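# Swap the empty rack bin for its matching bin

## Task

Find the one empty bin among the three racks on the table. Move it to the returns board (the empty board at the +y end of the table) and leave it upright on its base, entirely on that board. Then take the waiting bin on the other board whose label number matches the number on the strip above the emptied bay. Set it in that bay so it lies flat on the shelf behind the shelf lip, its open front faces outward, and its parts are still inside. Any rack bin that gets pushed must be returned to its own place in its rack, flat behind its shelf lip, or the task fails.

## Robot and tools

ROBOT AND FRAME. Two arms, left_arm and right_arm, each stand on a carriage of one shared floor track that runs along y at x = 0. left_rail carries left_arm and is always the carriage toward +y; right_rail carries right_arm. The names say nothing about image sides. Each base sits at x = 0, y = its carriage's position_m, z = 0.03 m, facing +x. Scene frame: fixed to the table, table top z = 0, +z up, +x the way the arms face, +y to their left; the table starts at x = 0.31 m. Left_arm's fingers can fold: a grip near the palm may be loose or overly tight, and a fingertip pushed onto a surface folds easily. Right_arm's fingers are rigid.

GRIPPER AXES. Fingers point along the gripper's +z and close along its y. end_effector_position is the point between the pads when closed; fingertips reach about 33 mm past it at small openings, about 9 mm when fully open.

execute_actions. Argument actions: a list run in order; cameras picks images (omit for all, [] for none). Each action may hold rows, steps, until, and rail commands. rows: up to 15 rows, one per control step (1/30 s). Each row is 18 numbers in [-1, 1]: left_arm dx, dy, dz, rx, ry, rz, then left gripper position, force_limit, speed, then the same nine for right_arm. The six pose numbers are an offset, not a pose: measured from that arm's Hand target as it stood when the action began, in that Hand target's own axes, and every row of the action counts from that same start. 1.0 equals 0.6 m or 180 degrees; rx, ry, rz form one rotation vector. Repeating an offset in a new action moves further. Six zeros keep an arm at its Hand target. Gripper numbers are absolute commands: position +1 fully open (140 mm), about -0.8 pads touch, -1 closes until blocked; force_limit -1 to +1 sets pad force (about 14 N to 58 N when closing slowly); speed -1 to +1 sets finger speed (about 30, 140, 250 mm/s at -1, 0, +1). Both start at +1. Resend the previous gripper numbers to leave a gripper unchanged, since 0 is a real command. steps: 1 to 450, default 15, at least the number of rows; after the last row the arm keeps heading to that row's target. The controller limits each step to 70 mm and 16 degrees from the measured pose, so ramp offsets up gradually (0.01 per row is about 0.18 m/s).

RAILS. Inside an action, key left_rail or right_rail with position_m (absolute y in metres; left_rail -1.1 to 2, right_rail -2 to 1.1), speed_m_s (0.01 to 1) and acceleration_factor (0.1 to 1), or {"stop": true}. Keep the carriages at least 0.98 m apart. After sending position_m, add an action like {"steps": n, "until": {"left_rail": {"position_status": ["!=", "moving"]}}} and let the carriage arrive before placing its gripper. A row's target rides with its moving carriage. until ends an action early when rail conditions hold; numbers need a comparison (=, !=, <, <=, >, >=); {"all": {"status": "ended"}} and {"any": {"status": "ended"}} are also allowed. An out-of-range value or unknown name refuses the whole call.

move. target: one 18-number row or up to 15 rows, laid out as above, each an offset from the same starting Hand targets. speed: path top speed in m/s, 0.002 to 2 (default 0.25), one value or one per target. blend: corner rounding in m for a list. stop_force: 10 to 80 N, ends an arm's path on felt resistance; use it only slowly, with the carriage standing, not while turning the gripper, and leave it out when backing off a contact. zero (with stop_force) resets the force baseline. blocking=false returns early; then use wait or stop before new rows or moves. The result adds a move: line (done, off_target, held, fault, moving) and limits (paced = clipped, held = steps withheld).

wait: seconds 0 to 10, everything keeps its last command. stop: brakes a running move (not rails). zoom_image: camera (cam_low, cam_left_wrist, cam_right_wrist) and region [x0, y0, x1, y1] in pixels of the latest full image (896x504), at most 504 each way. finished_scene: scene = the current scene number; it cannot be undone, so call it only when the bins stay correct without the robot.

RESULTS. end_effector_position (m), end_effector_quat_wxyz, velocities, all in the scene frame and possibly a few cm off. Hand target: the base for the next offsets. Tool commands: current gripper commands. object_status: 0 moving, 1 blocked while opening, 2 blocked while closing (a grip), 3 reached position or pads met. position_measured in counts: 3 open, about 75 = 100 mm, 139 = 60 mm, 200 = 20 mm, 230 pads meet. Joint positions/velocities per arm: rail, waist, shoulder, elbow, forearm roll, wrist pitch, wrist roll. Joint torques and Flange force (gripper axes) show loads and contacts approximately. Wrist depth: a 7x7 grid of distances in mm for each wrist camera, - when unknown. Rail lines give position_m, position_status (moving, done, contact_stop, time_out, stopped, stopped_with_arm, stopped_for_other_arm, stopped_for_other_carriage) and position_answer (taken, not_taken).

AVOID. Anything leaving the table ends the scene. Contact between arms or carriages can end it too. 144 N on an arm or a joint torque limit stops that arm for 10 s; commanding even slightly past a firm surface can do this. Don't drop parts or bins, slam, push hard, or lever a heavy bin far from its centre. MOTOR HOT warns of a 30 to 60 s overheat stop. Keep paths away from an arm's own base.

Each tool is called in YAML: its name, and indented under it one key for each argument.

## Session

execute_actions:
  actions: []

Scene clock: 0.00 s.
left_arm: end_effector_position=(+0.6500, +0.5368, +0.3520) position_measured=3 object_status=3 end_effector_quat_wxyz=(+0.000, +1.000, +0.000, +0.000) | right_arm: end_effector_position=(+0.6500, -0.5248, +0.3520) position_measured=3 object_status=3 end_effector_quat_wxyz=(+0.000, +1.000, +0.000, +0.000)
Joint positions: left_arm=[0.537 -0.053 0.164 1.605 0 1.373 1.518] | right_arm=[-0.525 -0.053 0.164 1.605 0 1.373 1.518]
Joint velocities: within noise
Joint torques (N m): no reading
Flange force (N): no reading
Wrist depth (mm): cam_left_wrist=[434 - - - - - - / 450 - - - - 442 458 / 484 490 - - - - - / - 120 - 522 - 134 - / - 103 - - - 118 90 / - 634 - - - 594 94 / - 621 600 600 - - -] | cam_right_wrist=[- 417 - - 443 439 - / - - 465 - 452 - - / - - - - 491 489 - / - 115 512 520 - 133 118 / - 115 - - - 547 101 / - 616 632 624 661 599 97 / - 638 608 616 618 636 629]
Hand target: left_arm +0.6500, +0.5368, +0.3520; +0.000, +1.000, +0.000, +0.000 | right_arm +0.6500, -0.5248, +0.3520; +0.000, +1.000, +0.000, +0.000
Tool commands: left_gripper/position=+1.0 left_gripper/force_limit=+1.0 left_gripper/speed=+1.0 right_gripper/position=+1.0 right_gripper/force_limit=+1.0 right_gripper/speed=+1.0
left_rail: position_m=0.537 position_status=done
right_rail: position_m=-0.525 position_status=done

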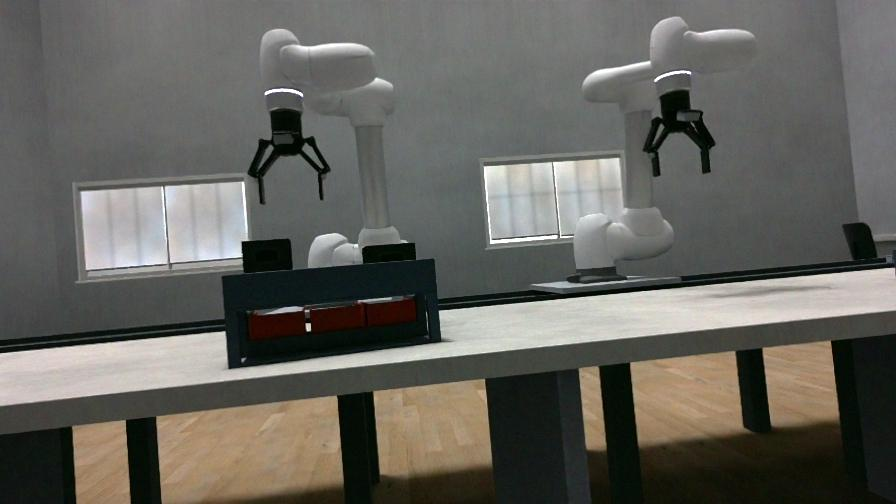

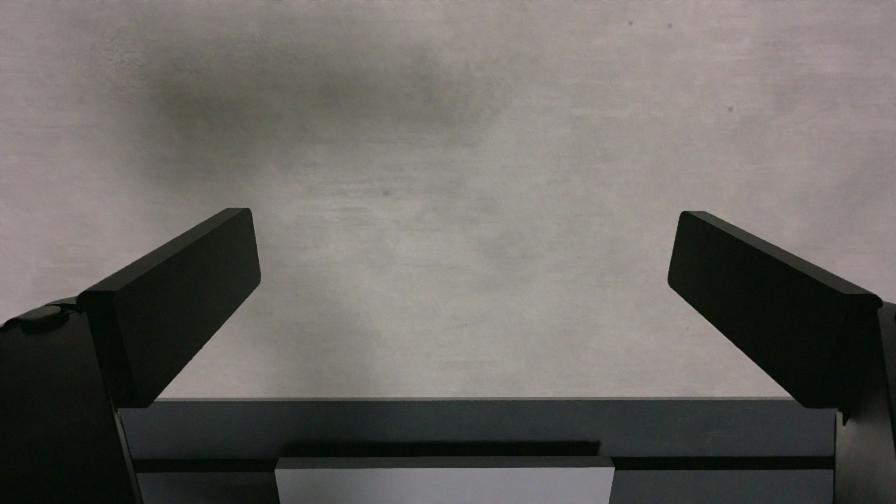

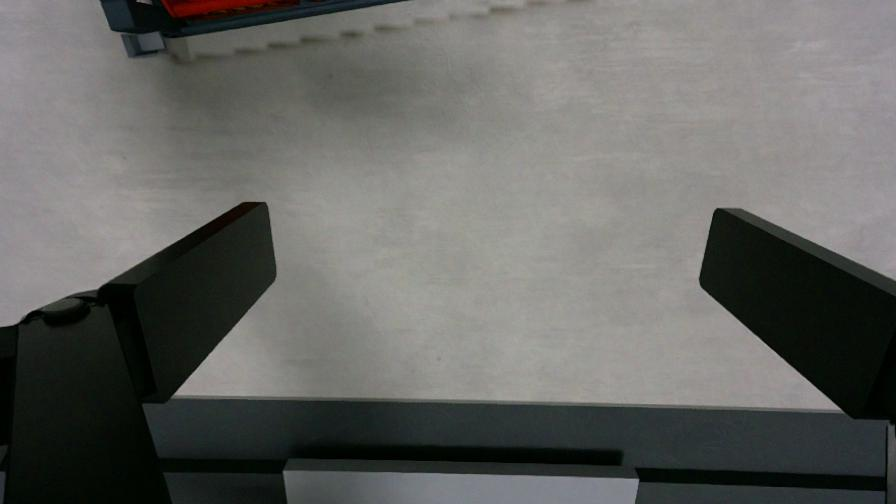

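move:
  target: [-0.3,0,-0.25,0,0.28,0,1,1,1,-0.3,0,-0.25,0,0.28,0,1,1,1]

Scene clock: 15.47 s.
left_arm: end_effector_position=(+0.4700, +0.5368, +0.5020) position_measured=3 object_status=3 end_effector_quat_wxyz=(+0.000, +0.905, +0.000, +0.426) | right_arm: end_effector_position=(+0.4700, -0.5248, +0.5020) position_measured=3 object_status=3 end_effector_quat_wxyz=(+0.000, +0.905, +0.000, +0.426)
Joint positions: left_arm=[0.537 -0.162 -0.595 2.134 0.186 0.739 1.329] | right_arm=[-0.525 -0.162 -0.595 2.134 0.186 0.739 1.329]
Joint torques (N m): left_arm=[-3.6 10.6 -42.64 4.87 -2.55 -0.13] | right_arm=[1.33 14.85 -44.37 4.92 -1.79 0.09]
Flange force (N): left_arm=[0.0 0.0 0.0] | right_arm=[0.0 0.0 0.0]
Wrist depth (mm): cam_left_wrist=[2085 2103 2121 2139 2121 2158 2236 / - - - 918 - - 898 / - 717 739 786 - - - / - 120 730 - - 134 717 / - 111 641 634 - 117 90 / - 589 615 - - 612 94 / - 563 - - - - -] | cam_right_wrist=[2119 2192 2155 2419 2119 2173 2119 / - - 726 686 - - 855 / - - - 799 - - 765 / - 115 708 710 718 133 107 / - 115 659 - - 654 101 / - - 646 - - 613 97 / - 581 567 - - - 567]
Hand target: left_arm +0.4700, +0.5368, +0.5020; +0.000, +0.905, +0.000, +0.426 | right_arm +0.4700, -0.5248, +0.5020; +0.000, +0.905, +0.000, +0.426
Off the commanded pose: left_arm 0.000 m, 0 deg | right_arm 0.000 m, 0 deg.
left_rail: position_m=0.537 position_status=done
right_rail: position_m=-0.525 position_status=done
move: done

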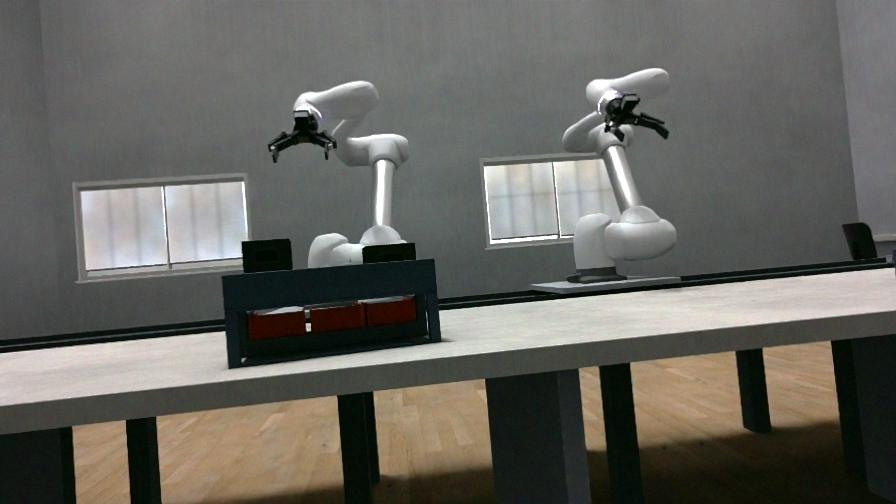

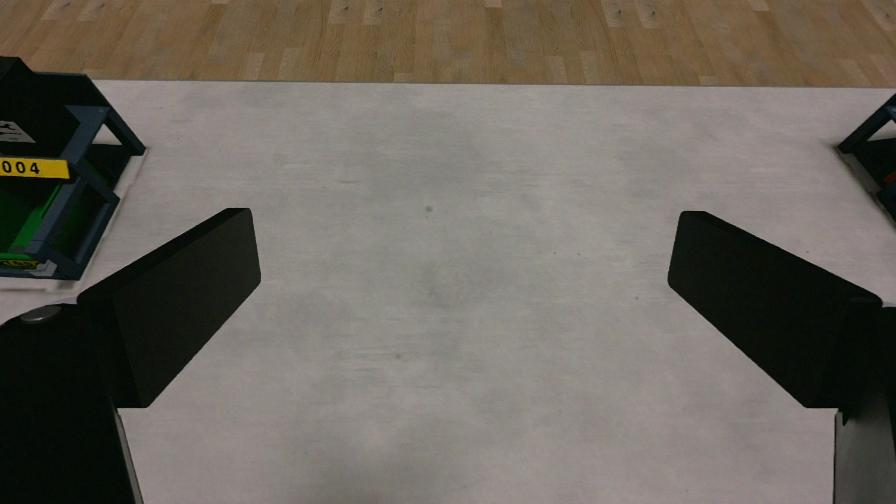

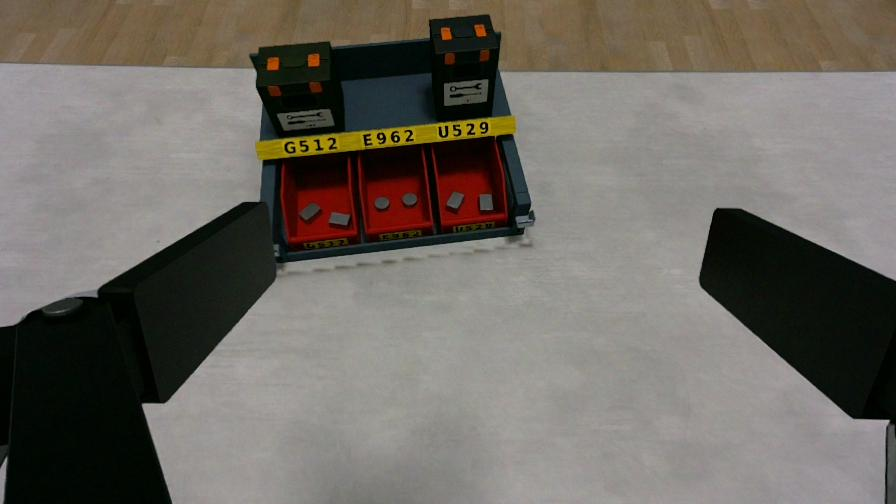

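execute_actions:
  actions:
    - {"left_rail":{"position_m":1.2},"right_rail":{"position_m":-1.2},"steps":150,"until":{"all":{"status":"ended"}}}

execute_actions:
  actions:
    - {"left_rail":{"position_m":1.8},"right_rail":{"position_m":-1.8},"steps":150,"until":{"all":{"status":"ended"}}}
  cameras: ["cam_left_wrist","cam_right_wrist"]

Scene clock: 27.87 s.
left_arm: end_effector_position=(+0.4700, +1.1999, +0.5020) position_measured=3 object_status=3 end_effector_quat_wxyz=(+0.000, +0.905, +0.000, +0.426) | right_arm: end_effector_position=(+0.4700, -1.2000, +0.5020) position_measured=3 object_status=3 end_effector_quat_wxyz=(+0.000, +0.905, +0.000, +0.426)
Joint positions: left_arm=[1.2 -0.162 -0.595 2.134 0.186 0.739 1.329] | right_arm=[-1.2 -0.162 -0.595 2.134 0.186 0.739 1.329]
Joint torques (N m): left_arm=[-3.45 10.7 -42.6 4.99 -2.49 -0.29] | right_arm=[0.89 14.55 -44.47 4.91 -1.8 0.04]
Flange force (N): left_arm=[0.0 0.0 0.0] | right_arm=[0.0 0.0 0.0]
Wrist depth (mm): cam_left_wrist=[2085 2103 2103 2177 2177 2139 2196 / - 872 678 691 932 860 2703 / - - 667 695 - - - / 711 119 - 711 - 134 812 / - 103 - 649 604 117 90 / - - - - - - 94 / - 582 - 548 - - -] | cam_right_wrist=[2249 2230 2192 2173 2137 2155 2119 / 741 913 - - - - - / 754 - 763 794 - - - / 718 115 - 708 - 133 107 / - 115 675 - - 142 101 / - - - 602 611 613 97 / - - - 565 - - -]
Hand target: left_arm +0.4700, +1.1999, +0.5020; +0.000, +0.905, +0.000, +0.426 | right_arm +0.4700, -1.2000, +0.5020; +0.000, +0.905, +0.000, +0.426
Tool commands: left_gripper/position=+1.0 left_gripper/force_limit=+1.0 left_gripper/speed=+1.0 right_gripper/position=+1.0 right_gripper/force_limit=+1.0 right_gripper/speed=+1.0
Off the commanded pose: left_arm 0.000 m, 0 deg | right_arm 0.000 m, 0 deg.
left_rail: position_m=1.200 position_status=done
right_rail: position_m=-1.200 position_status=done

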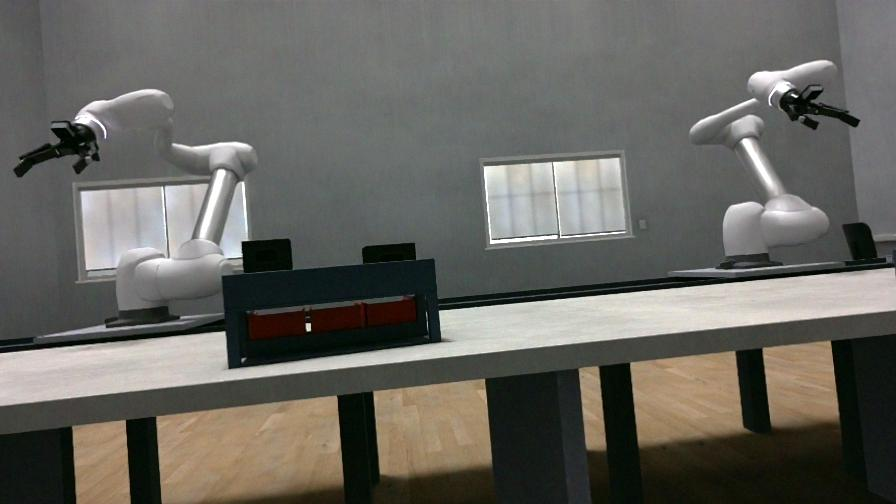

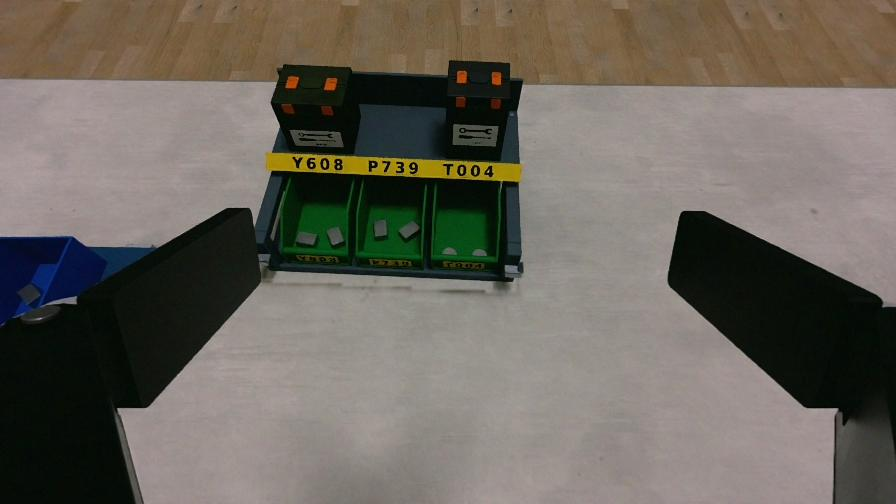

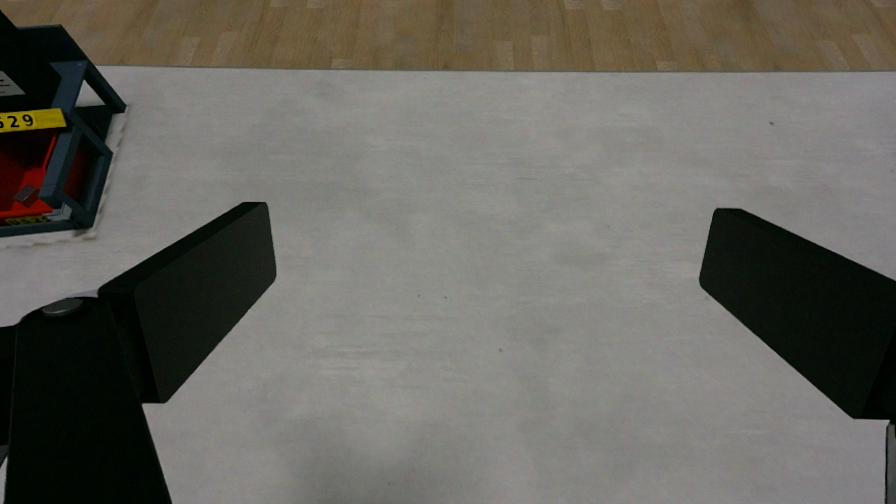

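Scene clock: 29.87 s.
left_arm: end_effector_position=(+0.4700, +1.7999, +0.5020) position_measured=3 object_status=3 end_effector_quat_wxyz=(+0.000, +0.905, +0.000, +0.426) | right_arm: end_effector_position=(+0.4700, -1.7999, +0.5020) position_measured=3 object_status=3 end_effector_quat_wxyz=(+0.000, +0.905, +0.000, +0.426)
Joint positions: left_arm=[1.8 -0.162 -0.595 2.134 0.186 0.739 1.329] | right_arm=[-1.8 -0.162 -0.595 2.134 0.186 0.739 1.329]
Joint torques (N m): left_arm=[-3.82 11 -42.7 4.93 -2.45 -0.33] | right_arm=[0.85 14.65 -44.48 4.9 -1.8 0.05]
Flange force (N): left_arm=[0.0 0.0 0.0] | right_arm=[0.0 0.0 0.0]
Wrist depth (mm): cam_left_wrist=[2085 2121 2085 2103 2139 2158 2177 / - - 875 2050 2795 629 717 / - - - - 778 685 632 / - 120 654 - - 134 667 / - 103 631 628 670 117 90 / - 569 590 - 603 600 94 / - - - - 589 559 -] | cam_right_wrist=[2230 2173 2211 2173 2137 2192 2211 / 916 906 858 858 - - 668 / - - - 866 - 666 684 / - 115 716 - 622 142 118 / - 115 632 - - - 101 / - 611 608 - - - 97 / - 588 578 551 - - -]
Hand target: left_arm +0.4700, +1.7999, +0.5020; +0.000, +0.905, +0.000, +0.426 | right_arm +0.4700, -1.7999, +0.5020; +0.000, +0.905, +0.000, +0.426
Tool commands: left_gripper/position=+1.0 left_gripper/force_limit=+1.0 left_gripper/speed=+1.0 right_gripper/position=+1.0 right_gripper/force_limit=+1.0 right_gripper/speed=+1.0
Off the commanded pose: left_arm 0.000 m, 0 deg | right_arm 0.000 m, 0 deg.
left_rail: position_m=1.800 position_status=done
right_rail: position_m=-1.800 position_status=done
Images, in order (width x height): cam_left_wrist 896x504, cam_right_wrist 896x504.

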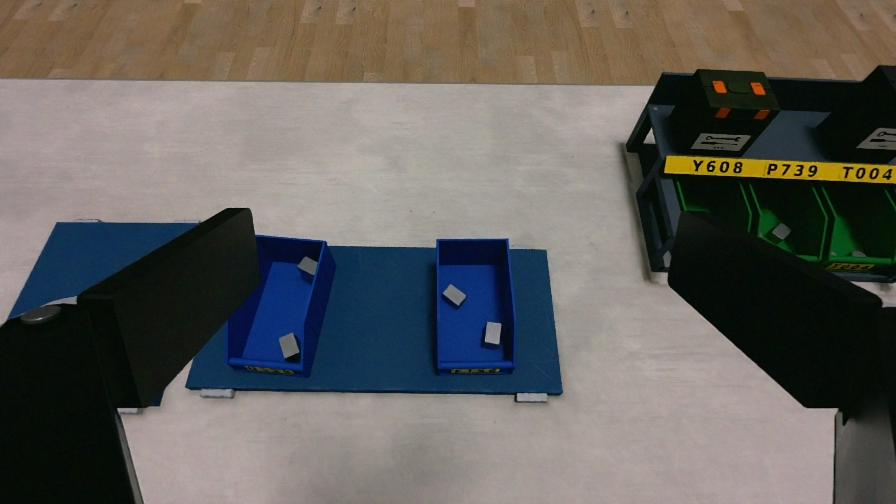

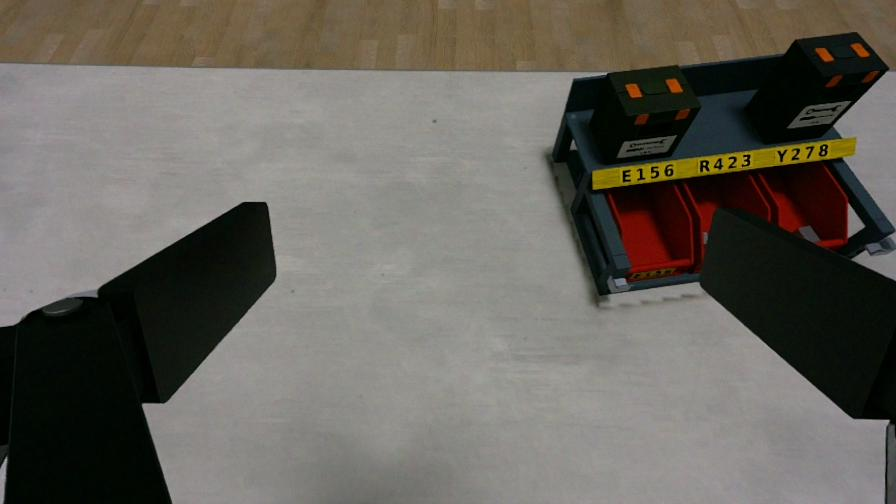

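zoom_image:
  camera: "cam_left_wrist"
  region: [180, 220, 570, 410]

execute_actions:
  actions:
    - {"left_rail":{"position_m":2.0},"right_rail":{"position_m":-2.0},"steps":150,"until":{"all":{"status":"ended"}}}
  cameras: ["cam_left_wrist","cam_right_wrist"]

zoom_image:
  camera: "cam_right_wrist"
  region: [320, 20, 700, 320]

zoom_image:
  camera: "cam_left_wrist"
  region: [150, 200, 650, 420]

Scaled by 1.292 from the camera's 896x504 image, which has a finer 1280x720 frame.

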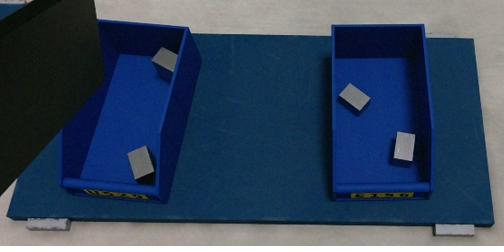

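Scene clock: 40.17 s.
left_arm: end_effector_position=(+0.4700, +1.9999, +0.5020) position_measured=3 object_status=3 end_effector_quat_wxyz=(+0.000, +0.905, +0.000, +0.426) | right_arm: end_effector_position=(+0.4700, -1.9998, +0.5020) position_measured=3 object_status=3 end_effector_quat_wxyz=(+0.000, +0.905, +0.000, +0.426)
Joint positions: left_arm=[2 -0.162 -0.595 2.134 0.186 0.739 1.329] | right_arm=[-2 -0.162 -0.595 2.134 0.186 0.739 1.329]
Joint torques (N m): left_arm=[-3.18 10.12 -42.86 4.96 -2.42 -0.35] | right_arm=[0.94 14.5 -44.38 4.91 -1.79 0.03]
Flange force (N): left_arm=[0.0 0.0 0.0] | right_arm=[0.0 0.0 0.0]
Wrist depth (mm): cam_left_wrist=[2103 2085 2158 2121 2139 2196 2236 / 1629 - - - 888 1836 - / 817 - - 796 - - - / - 119 - 680 689 134 693 / - 111 621 658 596 125 90 / - 103 587 594 609 582 94 / - - 552 545 - - -] | cam_right_wrist=[2155 2269 2137 2155 2173 2173 2068 / - 903 - - 658 - - / - - - 726 673 693 - / 737 115 - 654 699 142 112 / - 115 - - - 143 101 / - - 651 630 621 - 97 / - - - 591 - - -]
Hand target: left_arm +0.4700, +1.9999, +0.5020; +0.000, +0.905, +0.000, +0.426 | right_arm +0.4700, -1.9998, +0.5020; +0.000, +0.905, +0.000, +0.426
Tool commands: left_gripper/position=+1.0 left_gripper/force_limit=+1.0 left_gripper/speed=+1.0 right_gripper/position=+1.0 right_gripper/force_limit=+1.0 right_gripper/speed=+1.0
Off the commanded pose: left_arm 0.000 m, 0 deg | right_arm 0.000 m, 0 deg.
left_rail: position_m=2.000 position_status=done
right_rail: position_m=-2.000 position_status=done
Images, in order (width x height): cam_left_wrist 896x504, cam_right_wrist 896x504.

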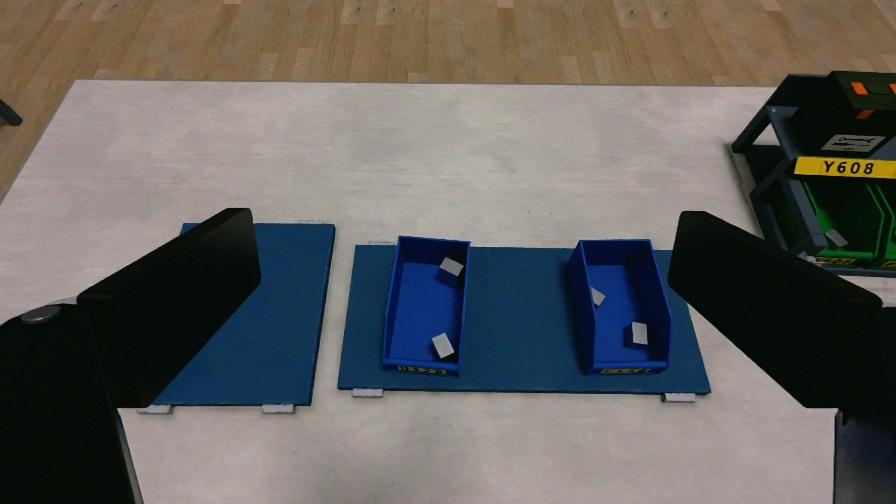

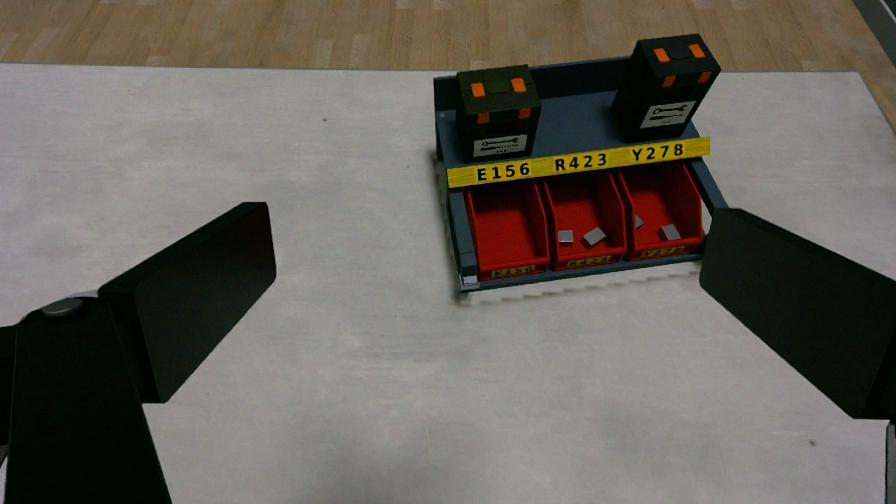

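Scaled by 1.326 from the camera's 896x504 image, which has a finer 1280x720 frame.

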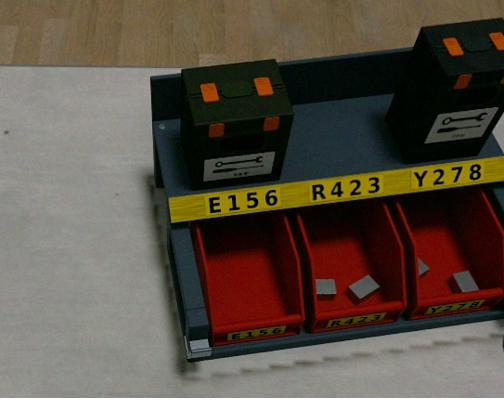

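Scaled by 1.008 from the camera's 896x504 image, which has a finer 1280x720 frame.

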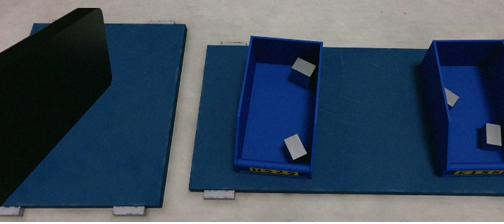

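zoom_image:
  camera: "cam_left_wrist"
  region: [580, 340, 680, 390]

zoom_image:
  camera: "cam_left_wrist"
  region: [370, 340, 470, 390]

zoom_image:
  camera: "cam_right_wrist"
  region: [440, 140, 640, 300]

move:
  target: [-0.083,0.1,0.367,0,0,0,1,1,1,0,0.02,0.27,0,0.15,0,1,1,1]
  cameras: ["cam_left_wrist","cam_right_wrist"]

Scaled by 5.040 from the camera's 896x504 image, which has a finer 1280x720 frame.

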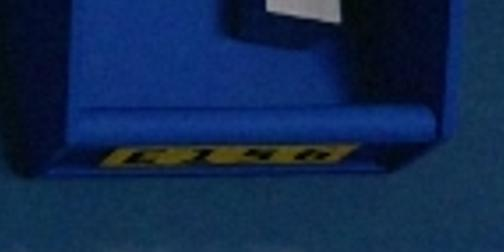

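Scaled by 5.040 from the camera's 896x504 image, which has a finer 1280x720 frame.

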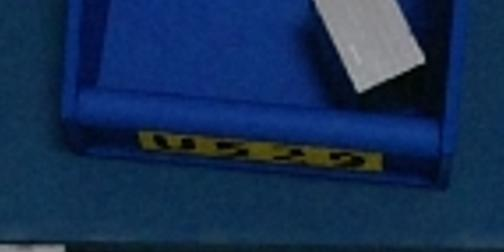

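Scaled by 2.520 from the camera's 896x504 image, which has a finer 1280x720 frame.

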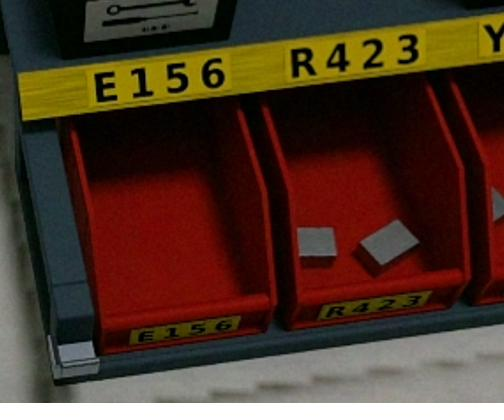

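Scene clock: 90.13 s.
left_arm: end_effector_position=(+0.6079, +1.9400, +0.3233) position_measured=3 object_status=3 end_effector_quat_wxyz=(+0.000, +0.905, +0.000, +0.426) | right_arm: end_effector_position=(+0.5949, -2.0119, +0.3987) position_measured=3 object_status=3 end_effector_quat_wxyz=(+0.000, +0.780, +0.000, +0.625)
Joint positions: left_arm=[2 -0.266 -0.236 2.27 0.706 0.317 0.718] | right_arm=[-2 -0.172 -0.338 2.467 -0.474 -0.373 1.979]
Joint torques (N m): left_arm=[-3.99 -18.91 -39.22 3.86 -1.84 -0.33] | right_arm=[1.04 -2.85 -37.41 4 -2.18 0.06]
Flange force (N): left_arm=[0.0 0.0 0.0] | right_arm=[0.0 0.0 0.0]
Wrist depth (mm): cam_left_wrist=[1836 1984 1968 1892 1968 2000 1907 / - - 606 - - 636 618 / - 571 549 - 569 - 552 / - 119 515 - 462 134 511 / - 103 - 442 440 117 90 / - 406 417 416 415 409 94 / - 389 372 386 389 380 -] | cam_right_wrist=[- - - - - - - / 3127 - - 6411 3663 - - / 2881 2982 2818 2849 2982 2644 - / 2353 115 2290 2564 2671 142 118 / - 116 743 516 556 518 101 / - 575 578 560 535 567 96 / - 533 - 471 493 483 89]
Hand target: left_arm +0.6079, +1.9400, +0.3233; +0.000, +0.905, +0.000, +0.426 | right_arm +0.5949, -2.0119, +0.3987; +0.000, +0.780, +0.000, +0.625
Off the commanded pose: left_arm 0.000 m, 0 deg | right_arm 0.000 m, 0 deg.
left_rail: position_m=2.000 position_status=done
right_rail: position_m=-2.000 position_status=done
move: done
Images, in order (width x height): cam_left_wrist 896x504, cam_right_wrist 896x504.

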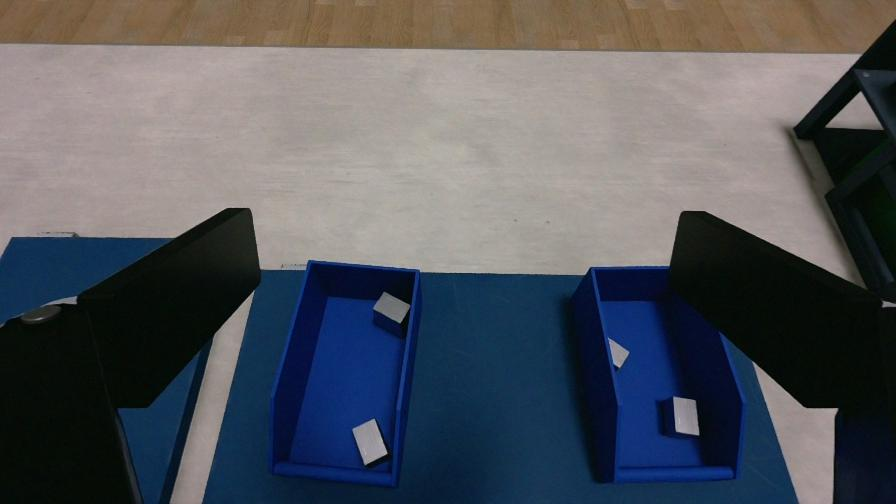

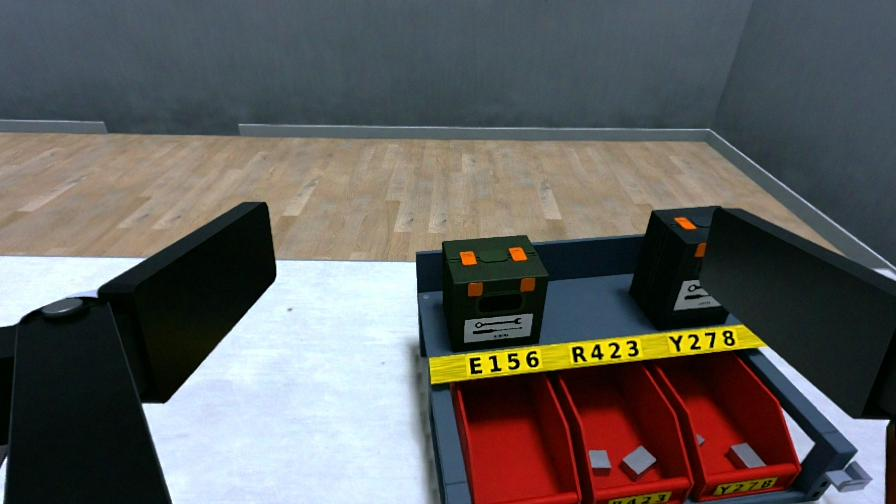

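move:
  target: [0,0,0,0,0,0,1,1,1,-0.469,0.067,-0.194,0,0.07,0,1,1,1]
  cameras: ["cam_right_wrist"]

zoom_image:
  camera: "cam_right_wrist"
  region: [300, 50, 750, 450]

Scene clock: 103.87 s.
left_arm: end_effector_position=(+0.6079, +1.9400, +0.3233) position_measured=3 object_status=3 end_effector_quat_wxyz=(+0.000, +0.905, +0.000, +0.426) | right_arm: end_effector_position=(+0.5328, -2.0254, +0.3128) position_measured=3 object_status=3 end_effector_quat_wxyz=(+0.001, +0.759, -0.002, +0.651)
Joint positions: left_arm=[2 -0.266 -0.236 2.27 0.706 0.317 0.718] | right_arm=[-2 -0.287 -0.282 2.688 -0.432 -0.723 1.861]
Joint torques (N m): left_arm=[-3.72 -19.1 -39.47 3.77 -1.73 -0.39] | right_arm=[0.79 -0.35 -29.43 3.25 -2.4 0.05]
Flange force (N): left_arm=[0.0 0.0 0.0] | right_arm=[0.0 0.0 0.0]
Wrist depth (mm): cam_left_wrist=[1836 1968 1822 1783 1937 1984 1878 / - - - - - - 580 / - - 596 566 - - 529 / - 119 - 539 522 134 518 / - 103 450 439 437 125 90 / - 405 388 413 407 404 94 / - 387 369 394 383 386 -] | cam_right_wrist=[- - - - - - - / - - - - 3513 3374 - / 3127 3246 3288 3374 3513 516 - / 2644 115 2539 515 512 142 112 / - 115 588 564 533 493 101 / - 527 - 494 455 465 96 / - - - 438 420 425 89]
Hand target: left_arm +0.6079, +1.9400, +0.3233; +0.000, +0.905, +0.000, +0.426 | right_arm +0.5328, -2.0254, +0.3129; +0.001, +0.759, -0.002, +0.651 (not the last commanded pose)
Off the commanded pose: left_arm 0.000 m, 0 deg | right_arm 0.200 m, 9 deg.
left_rail: position_m=2.000 position_status=done
right_rail: position_m=-2.000 position_status=done
move: held (right_arm; a check stopped the path); limits=held
pose unreachable (right arm): on one or more control steps of this call, first in action 0 (counted from 0), this arm could not follow its commanded pose, so it was not sent that pose on those steps. It may still have moved: this result reports where it is.
cause: moving toward the commanded pose would bring two parts of the arm too close to each other (joints 4 (elbow) and 5 (forearm roll) lie between them).
Images, in order (width x height): cam_right_wrist 896x504.

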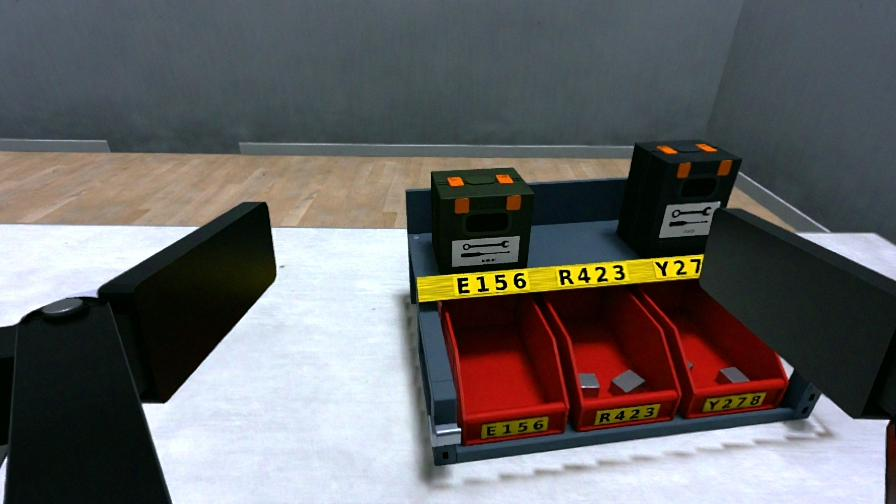

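Scaled by 1.120 from the camera's 896x504 image, which has a finer 1280x720 frame.

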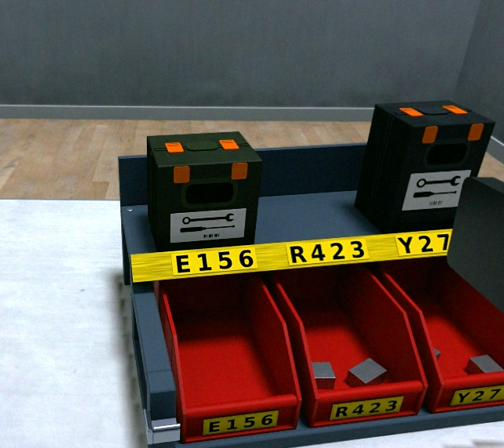

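move:
  target: [-0.176,0,-0.153,0,-0.28,0,-0.37,0,0,0,-0.042,0.147,0,-0.452,0,-0.37,0,0]
  cameras: []

move:
  target: [0,0,0,0,0,-0.5,-0.37,0,0,0,0,0,0,0,-0.55,-0.37,0,0]
  cameras: []

move:
  target: [0,0,0,-0.111,0,0,-0.37,0,0,0,0,0,-0.111,0,0,-0.37,0,0]
  cameras: []

execute_actions:
  actions:
    - {"left_rail":{"position_m":1.82},"steps":150,"until":{"all":{"status":"ended"}}}
  cameras: ["cam_left_wrist","cam_right_wrist"]

Scene clock: 171.27 s.
left_arm: end_effector_position=(+0.4699, +1.9400, +0.3004) position_measured=176 object_status=3 end_effector_quat_wxyz=(+0.000, +1.000, +0.000, +0.000) | right_arm: end_effector_position=(+0.6200, -2.0004, +0.2995) position_measured=176 object_status=3 end_effector_quat_wxyz=(-0.001, +1.000, -0.002, -0.001)
Joint positions: left_arm=[2 -0.2 -0.099 1.972 0 1.268 1.371] | right_arm=[-2 -0.057 0.139 1.731 0.002 1.274 1.516]
Joint torques (N m): left_arm=[-3.43 -31.32 -38.88 4.5 -0.46 -0.23] | right_arm=[0.91 -55.78 -40.72 4.43 0.11 0.05]
Flange force (N): left_arm=[5.3 -7.2 -2.6] | right_arm=[0.7 1.4 2.5]
Wrist depth (mm): cam_left_wrist=[371 369 376 370 372 374 394 / 409 - - - 433 - 414 / - - 441 - 440 - - / - - 452 454 120 - - / 1302 - 82 507 - 89 506 / - - - 493 - 77 - / - - - 518 - - -] | cam_right_wrist=[- 395 - 389 399 - - / - - - 415 420 413 - / 447 - - - - - - / 457 - - 454 130 - - / - - 84 89 - 90 476 / - - - 529 - - - / - - - 570 - - -]
Hand target: left_arm +0.4699, +1.9400, +0.3004; +0.000, +1.000, +0.000, +0.000 | right_arm +0.6200, -2.0004, +0.2994; -0.001, +1.000, -0.002, -0.001
Off the commanded pose: left_arm 0.000 m, 0 deg | right_arm 0.000 m, 0 deg.
left_rail: position_m=2.000 position_status=done
right_rail: position_m=-2.000 position_status=done
move: done
No camera images: "cameras" was empty.

Scene clock: 175.23 s.
left_arm: end_effector_position=(+0.4699, +1.9400, +0.3004) position_measured=176 object_status=3 end_effector_quat_wxyz=(+0.000, +0.707, +0.707, +0.000) | right_arm: end_effector_position=(+0.6201, -2.0004, +0.2994) position_measured=176 object_status=3 end_effector_quat_wxyz=(-0.001, +0.651, +0.759, +0.000)
Joint positions: left_arm=[2 -0.2 -0.099 1.972 0 1.268 -0.2] | right_arm=[-2 -0.057 0.139 1.731 0.002 1.274 -0.211]
Joint torques (N m): left_arm=[-3.79 -31.62 -38.88 4.56 -0.34 -0.39] | right_arm=[0.95 -55.68 -40.37 4.5 0.28 0.02]
Flange force (N): left_arm=[8.0 6.1 -2.2] | right_arm=[-1.9 1.0 2.2]
Wrist depth (mm): cam_left_wrist=[359 396 - 401 372 374 337 / 380 413 - - 394 387 407 / 399 435 - - 413 421 442 / 423 429 - - 148 428 466 / 433 - 82 492 - 89 481 / - - - - - 77 67 / - - - - - - -] | cam_right_wrist=[420 - - 390 398 396 404 / 440 - - - 407 - - / 466 448 - 443 348 345 325 / 489 - - 138 157 353 302 / 518 79 84 - - 90 264 / - - - - - - - / - - - - - - -]
Hand target: left_arm +0.4699, +1.9400, +0.3004; +0.000, +0.707, +0.707, +0.000 | right_arm +0.6200, -2.0004, +0.2994; -0.001, +0.651, +0.759, +0.000
Off the commanded pose: left_arm 0.000 m, 0 deg | right_arm 0.000 m, 0 deg.
left_rail: position_m=2.000 position_status=done
right_rail: position_m=-2.000 position_status=done
move: done
No camera images: "cameras" was empty.

Scene clock: 176.43 s.
left_arm: end_effector_position=(+0.4699, +1.9400, +0.3004) position_measured=176 object_status=3 end_effector_quat_wxyz=(+0.123, +0.696, +0.696, +0.123) | right_arm: end_effector_position=(+0.6200, -2.0004, +0.2994) position_measured=176 object_status=3 end_effector_quat_wxyz=(+0.111, +0.641, +0.748, +0.132)
Joint positions: left_arm=[2 -0.262 -0.285 2.155 0.11 0.937 -0.313] | right_arm=[-2 -0.104 -0.029 1.947 0.114 0.892 -0.314]
Joint torques (N m): left_arm=[-4.47 -14.8 -39.81 4.78 -1.3 -0.17] | right_arm=[0.51 -38.32 -40.5 4.6 -0.46 -0.01]
Flange force (N): left_arm=[11.8 10.1 1.6] | right_arm=[-0.6 0.0 1.7]
Wrist depth (mm): cam_left_wrist=[326 - - 377 408 - 1745 / 340 - - 416 431 - 1618 / 359 - - 420 483 - 1968 / 373 404 412 454 120 621 2033 / 383 - 83 480 - 89 2158 / - - - - - 77 67 / - - - 591 - - -] | cam_right_wrist=[- 351 374 396 - - 1623 / - - - - - 550 1644 / - - 414 370 386 412 1733 / - - - 437 157 333 1914 / - - 84 488 - 90 1973 / - - - 510 - - - / - - - - - - -]
Hand target: left_arm +0.4699, +1.9400, +0.3004; +0.123, +0.696, +0.696, +0.123 | right_arm +0.6200, -2.0004, +0.2994; +0.111, +0.641, +0.748, +0.132
Off the commanded pose: left_arm 0.000 m, 0 deg | right_arm 0.000 m, 0 deg.
left_rail: position_m=2.000 position_status=done
right_rail: position_m=-2.000 position_status=done
move: done
No camera images: "cameras" was empty.

Scene clock: 177.63 s.
left_arm: end_effector_position=(+0.4699, +1.7600, +0.3004) position_measured=176 object_status=3 end_effector_quat_wxyz=(+0.123, +0.696, +0.696, +0.123) | right_arm: end_effector_position=(+0.6200, -2.0004, +0.2994) position_measured=176 object_status=3 end_effector_quat_wxyz=(+0.111, +0.641, +0.748, +0.132)
Joint positions: left_arm=[1.82 -0.262 -0.286 2.155 0.11 0.937 -0.313] | right_arm=[-2 -0.104 -0.029 1.947 0.114 0.892 -0.314]
Joint torques (N m): left_arm=[-3.38 -14.55 -39.72 4.82 -1.27 -0.29] | right_arm=[0.71 -38.35 -40.87 4.64 -0.64 0.04]
Flange force (N): left_arm=[9.6 9.1 0.9] | right_arm=[-1.2 -0.4 2.2]
Wrist depth (mm): cam_left_wrist=[326 341 372 389 416 509 572 / 341 359 383 412 435 - 1685 / 357 - 405 434 460 - 1850 / 373 - - 451 120 - 2067 / 380 - 83 508 - 81 2196 / - - - - - 77 67 / - - - - - - -] | cam_right_wrist=[328 341 - - - 502 1500 / 345 372 - - - - 1806 / - 371 - 370 386 402 1710 / 362 - 424 450 157 332 1973 / 393 79 83 456 - 90 2035 / - - - 509 - - - / - - - - - - -]
Hand target: left_arm +0.4699, +1.7600, +0.3004; +0.123, +0.696, +0.696, +0.123 | right_arm +0.6200, -2.0004, +0.2994; +0.111, +0.641, +0.748, +0.132
Tool commands: left_gripper/position=-0.37 left_gripper/force_limit=+0.0 left_gripper/speed=+0.0 right_gripper/position=-0.37 right_gripper/force_limit=+0.0 right_gripper/speed=+0.0
Off the commanded pose: left_arm 0.000 m, 0 deg | right_arm 0.000 m, 0 deg.
left_rail: position_m=1.820 position_status=done
right_rail: position_m=-2.000 position_status=done
Images, in order (width x height): cam_left_wrist 896x504, cam_right_wrist 896x504.

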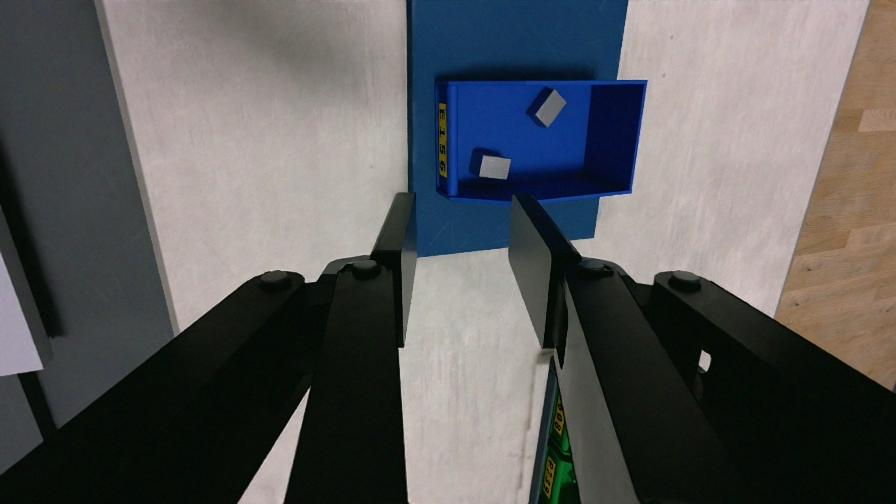

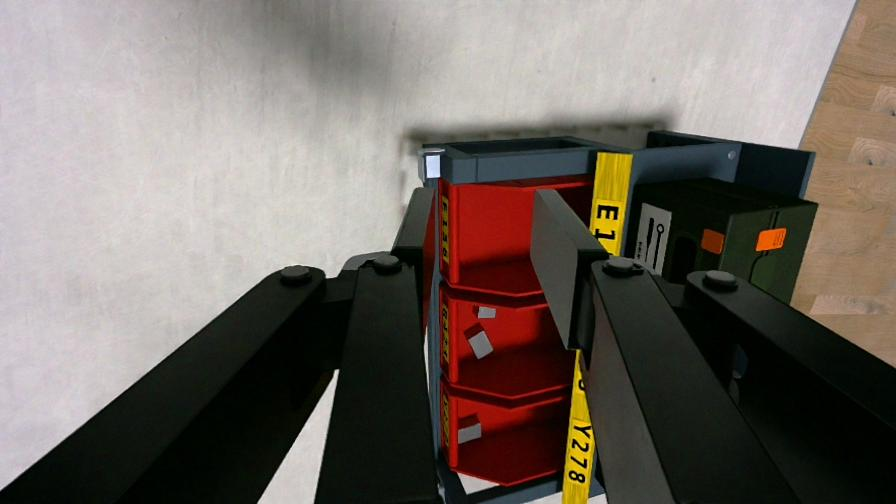

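move:
  target: [0.02,0,0.22,0,0,0,-0.37,0,0,-0.11,0,0.2,0,0,0,-0.37,0,0]
  cameras: ["cam_left_wrist","cam_right_wrist"]

Scene clock: 195.27 s.
left_arm: end_effector_position=(+0.5150, +1.7720, +0.1764) position_measured=176 object_status=3 end_effector_quat_wxyz=(+0.123, +0.696, +0.696, +0.123) | right_arm: end_effector_position=(+0.6704, -2.0592, +0.1865) position_measured=176 object_status=3 end_effector_quat_wxyz=(+0.111, +0.641, +0.748, +0.132)
Joint positions: left_arm=[1.82 -0.204 -0.1 2.26 0.116 0.643 -0.285] | right_arm=[-2 -0.198 0.145 1.986 0.187 0.694 -0.477]
Joint torques (N m): left_arm=[-4.07 -27.93 -34.64 4.17 -1.2 -0.31] | right_arm=[0.61 -53.77 -36.96 4.23 -0.59 -0.05]
Flange force (N): left_arm=[10.7 7.9 2.0] | right_arm=[-1.3 1.2 3.4]
Wrist depth (mm): cam_left_wrist=[221 - - 271 296 321 - / 232 255 279 284 308 287 396 / - - 287 300 336 323 - / - - - 311 147 330 492 / - - 82 334 - 81 545 / - - - - - 77 67 / - - - - - - -] | cam_right_wrist=[- - - - - 333 - / 245 - - 305 258 254 277 / - - 299 323 353 256 215 / 264 - 309 295 158 261 218 / - - 83 330 113 90 79 / - - - 360 - - - / - - - 399 - - -]
Hand target: left_arm +0.5150, +1.7720, +0.1764; +0.123, +0.696, +0.696, +0.123 | right_arm +0.6704, -2.0592, +0.1864; +0.111, +0.641, +0.748, +0.132
Off the commanded pose: left_arm 0.000 m, 0 deg | right_arm 0.000 m, 0 deg.
left_rail: position_m=1.820 position_status=done
right_rail: position_m=-2.000 position_status=done
move: done
Images, in order (width x height): cam_left_wrist 896x504, cam_right_wrist 896x504.

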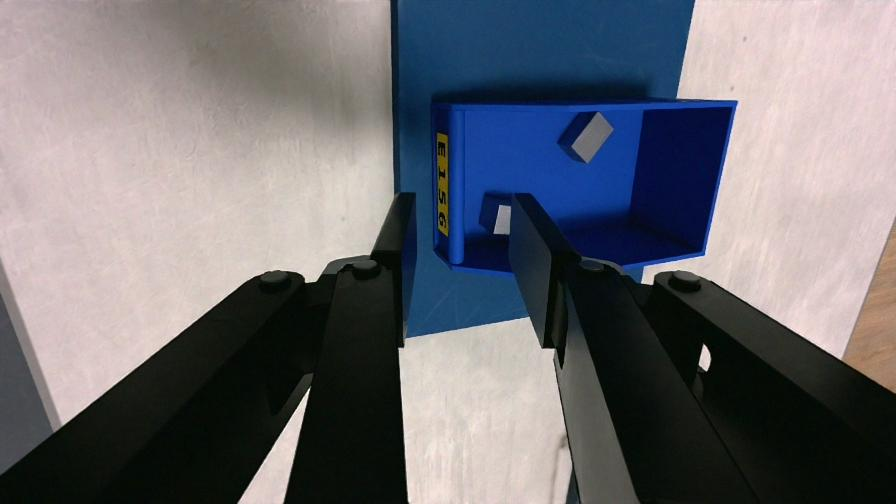

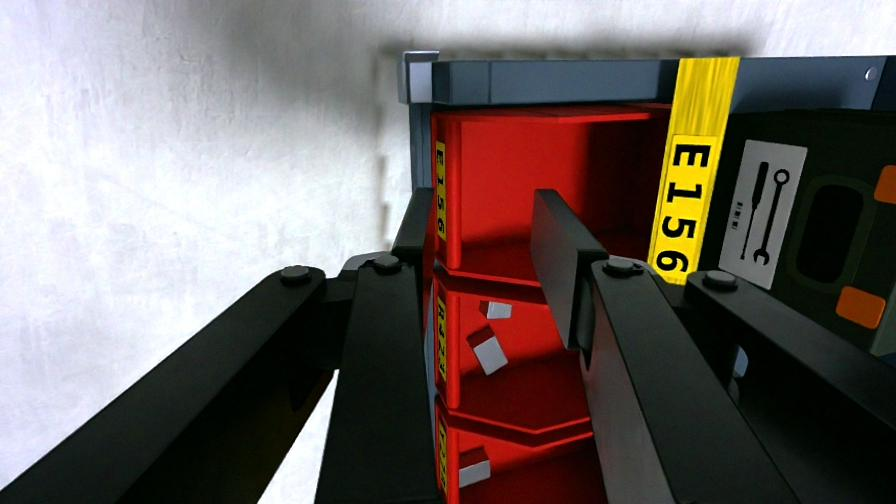

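move:
  target: [0.0,0,0.08,0,0,0,-0.37,0,0,0,-0.01,0.08,0,0,0,-0.37,0,0]
  cameras: ["cam_left_wrist","cam_right_wrist"]
  speed: 0.1

Scene clock: 222.47 s.
left_arm: end_effector_position=(+0.5314, +1.7720, +0.1313) position_measured=176 object_status=3 end_effector_quat_wxyz=(+0.123, +0.696, +0.696, +0.123) | right_arm: end_effector_position=(+0.6809, -2.0575, +0.1393) position_measured=176 object_status=3 end_effector_quat_wxyz=(+0.111, +0.641, +0.748, +0.132)
Joint positions: left_arm=[1.82 -0.197 -0.016 2.283 0.131 0.536 -0.298] | right_arm=[-2 -0.192 0.207 2.011 0.206 0.606 -0.496]
Joint torques (N m): left_arm=[-4.4 -33.08 -31.89 3.82 -1.34 -0.25] | right_arm=[0.78 -57.87 -35.04 3.93 -0.53 0.07]
Flange force (N): left_arm=[11.2 7.0 0.4] | right_arm=[-2.0 0.6 4.3]
Wrist depth (mm): cam_left_wrist=[194 - - 227 251 273 - / - 213 237 234 262 283 370 / 208 - 246 246 275 278 - / - 244 250 260 147 270 - / 227 - 82 281 - 81 - / - - - - - 77 - / - - - - - - -] | cam_right_wrist=[197 - 235 244 267 207 219 / 217 - 240 193 198 209 207 / 219 - - 269 296 307 201 / - - - 265 157 221 209 / - - 83 270 114 90 196 / - - - 308 - - - / - - - 318 - - -]
Hand target: left_arm +0.5314, +1.7720, +0.1313; +0.123, +0.696, +0.696, +0.123 | right_arm +0.6809, -2.0575, +0.1393; +0.111, +0.641, +0.748, +0.132
Off the commanded pose: left_arm 0.000 m, 0 deg | right_arm 0.000 m, 0 deg.
left_rail: position_m=1.820 position_status=done
right_rail: position_m=-2.000 position_status=done
move: done
Images, in order (width x height): cam_left_wrist 896x504, cam_right_wrist 896x504.

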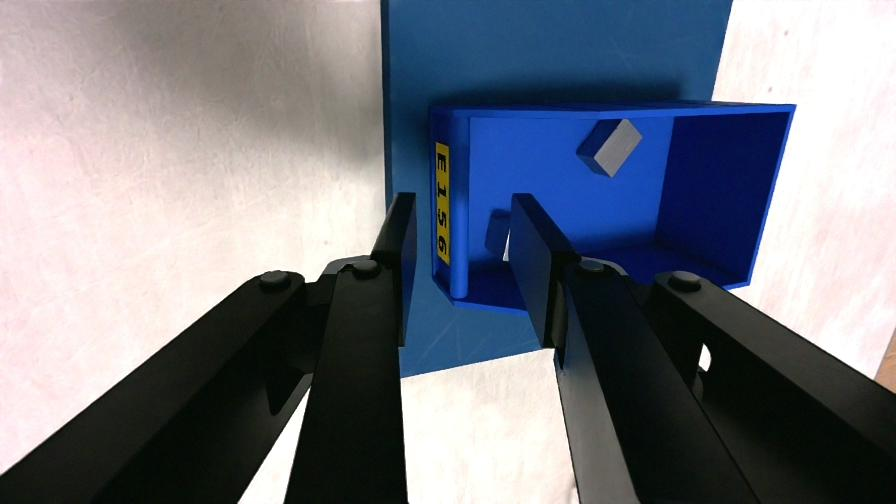

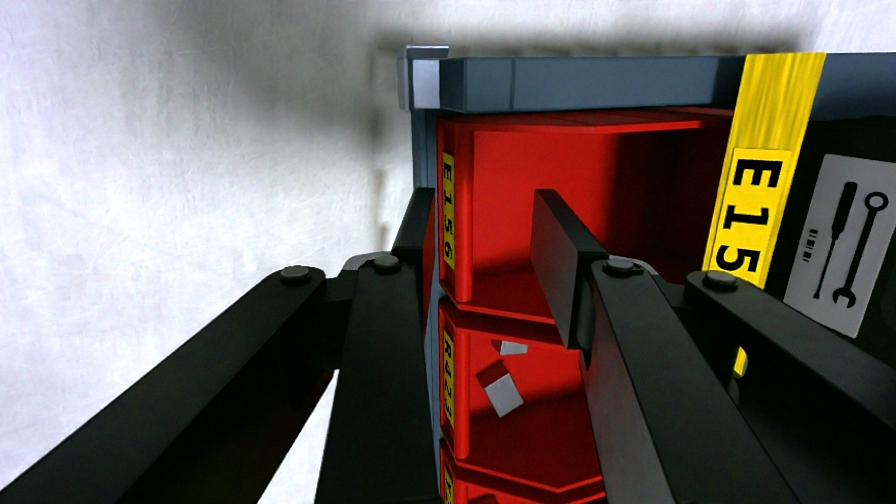

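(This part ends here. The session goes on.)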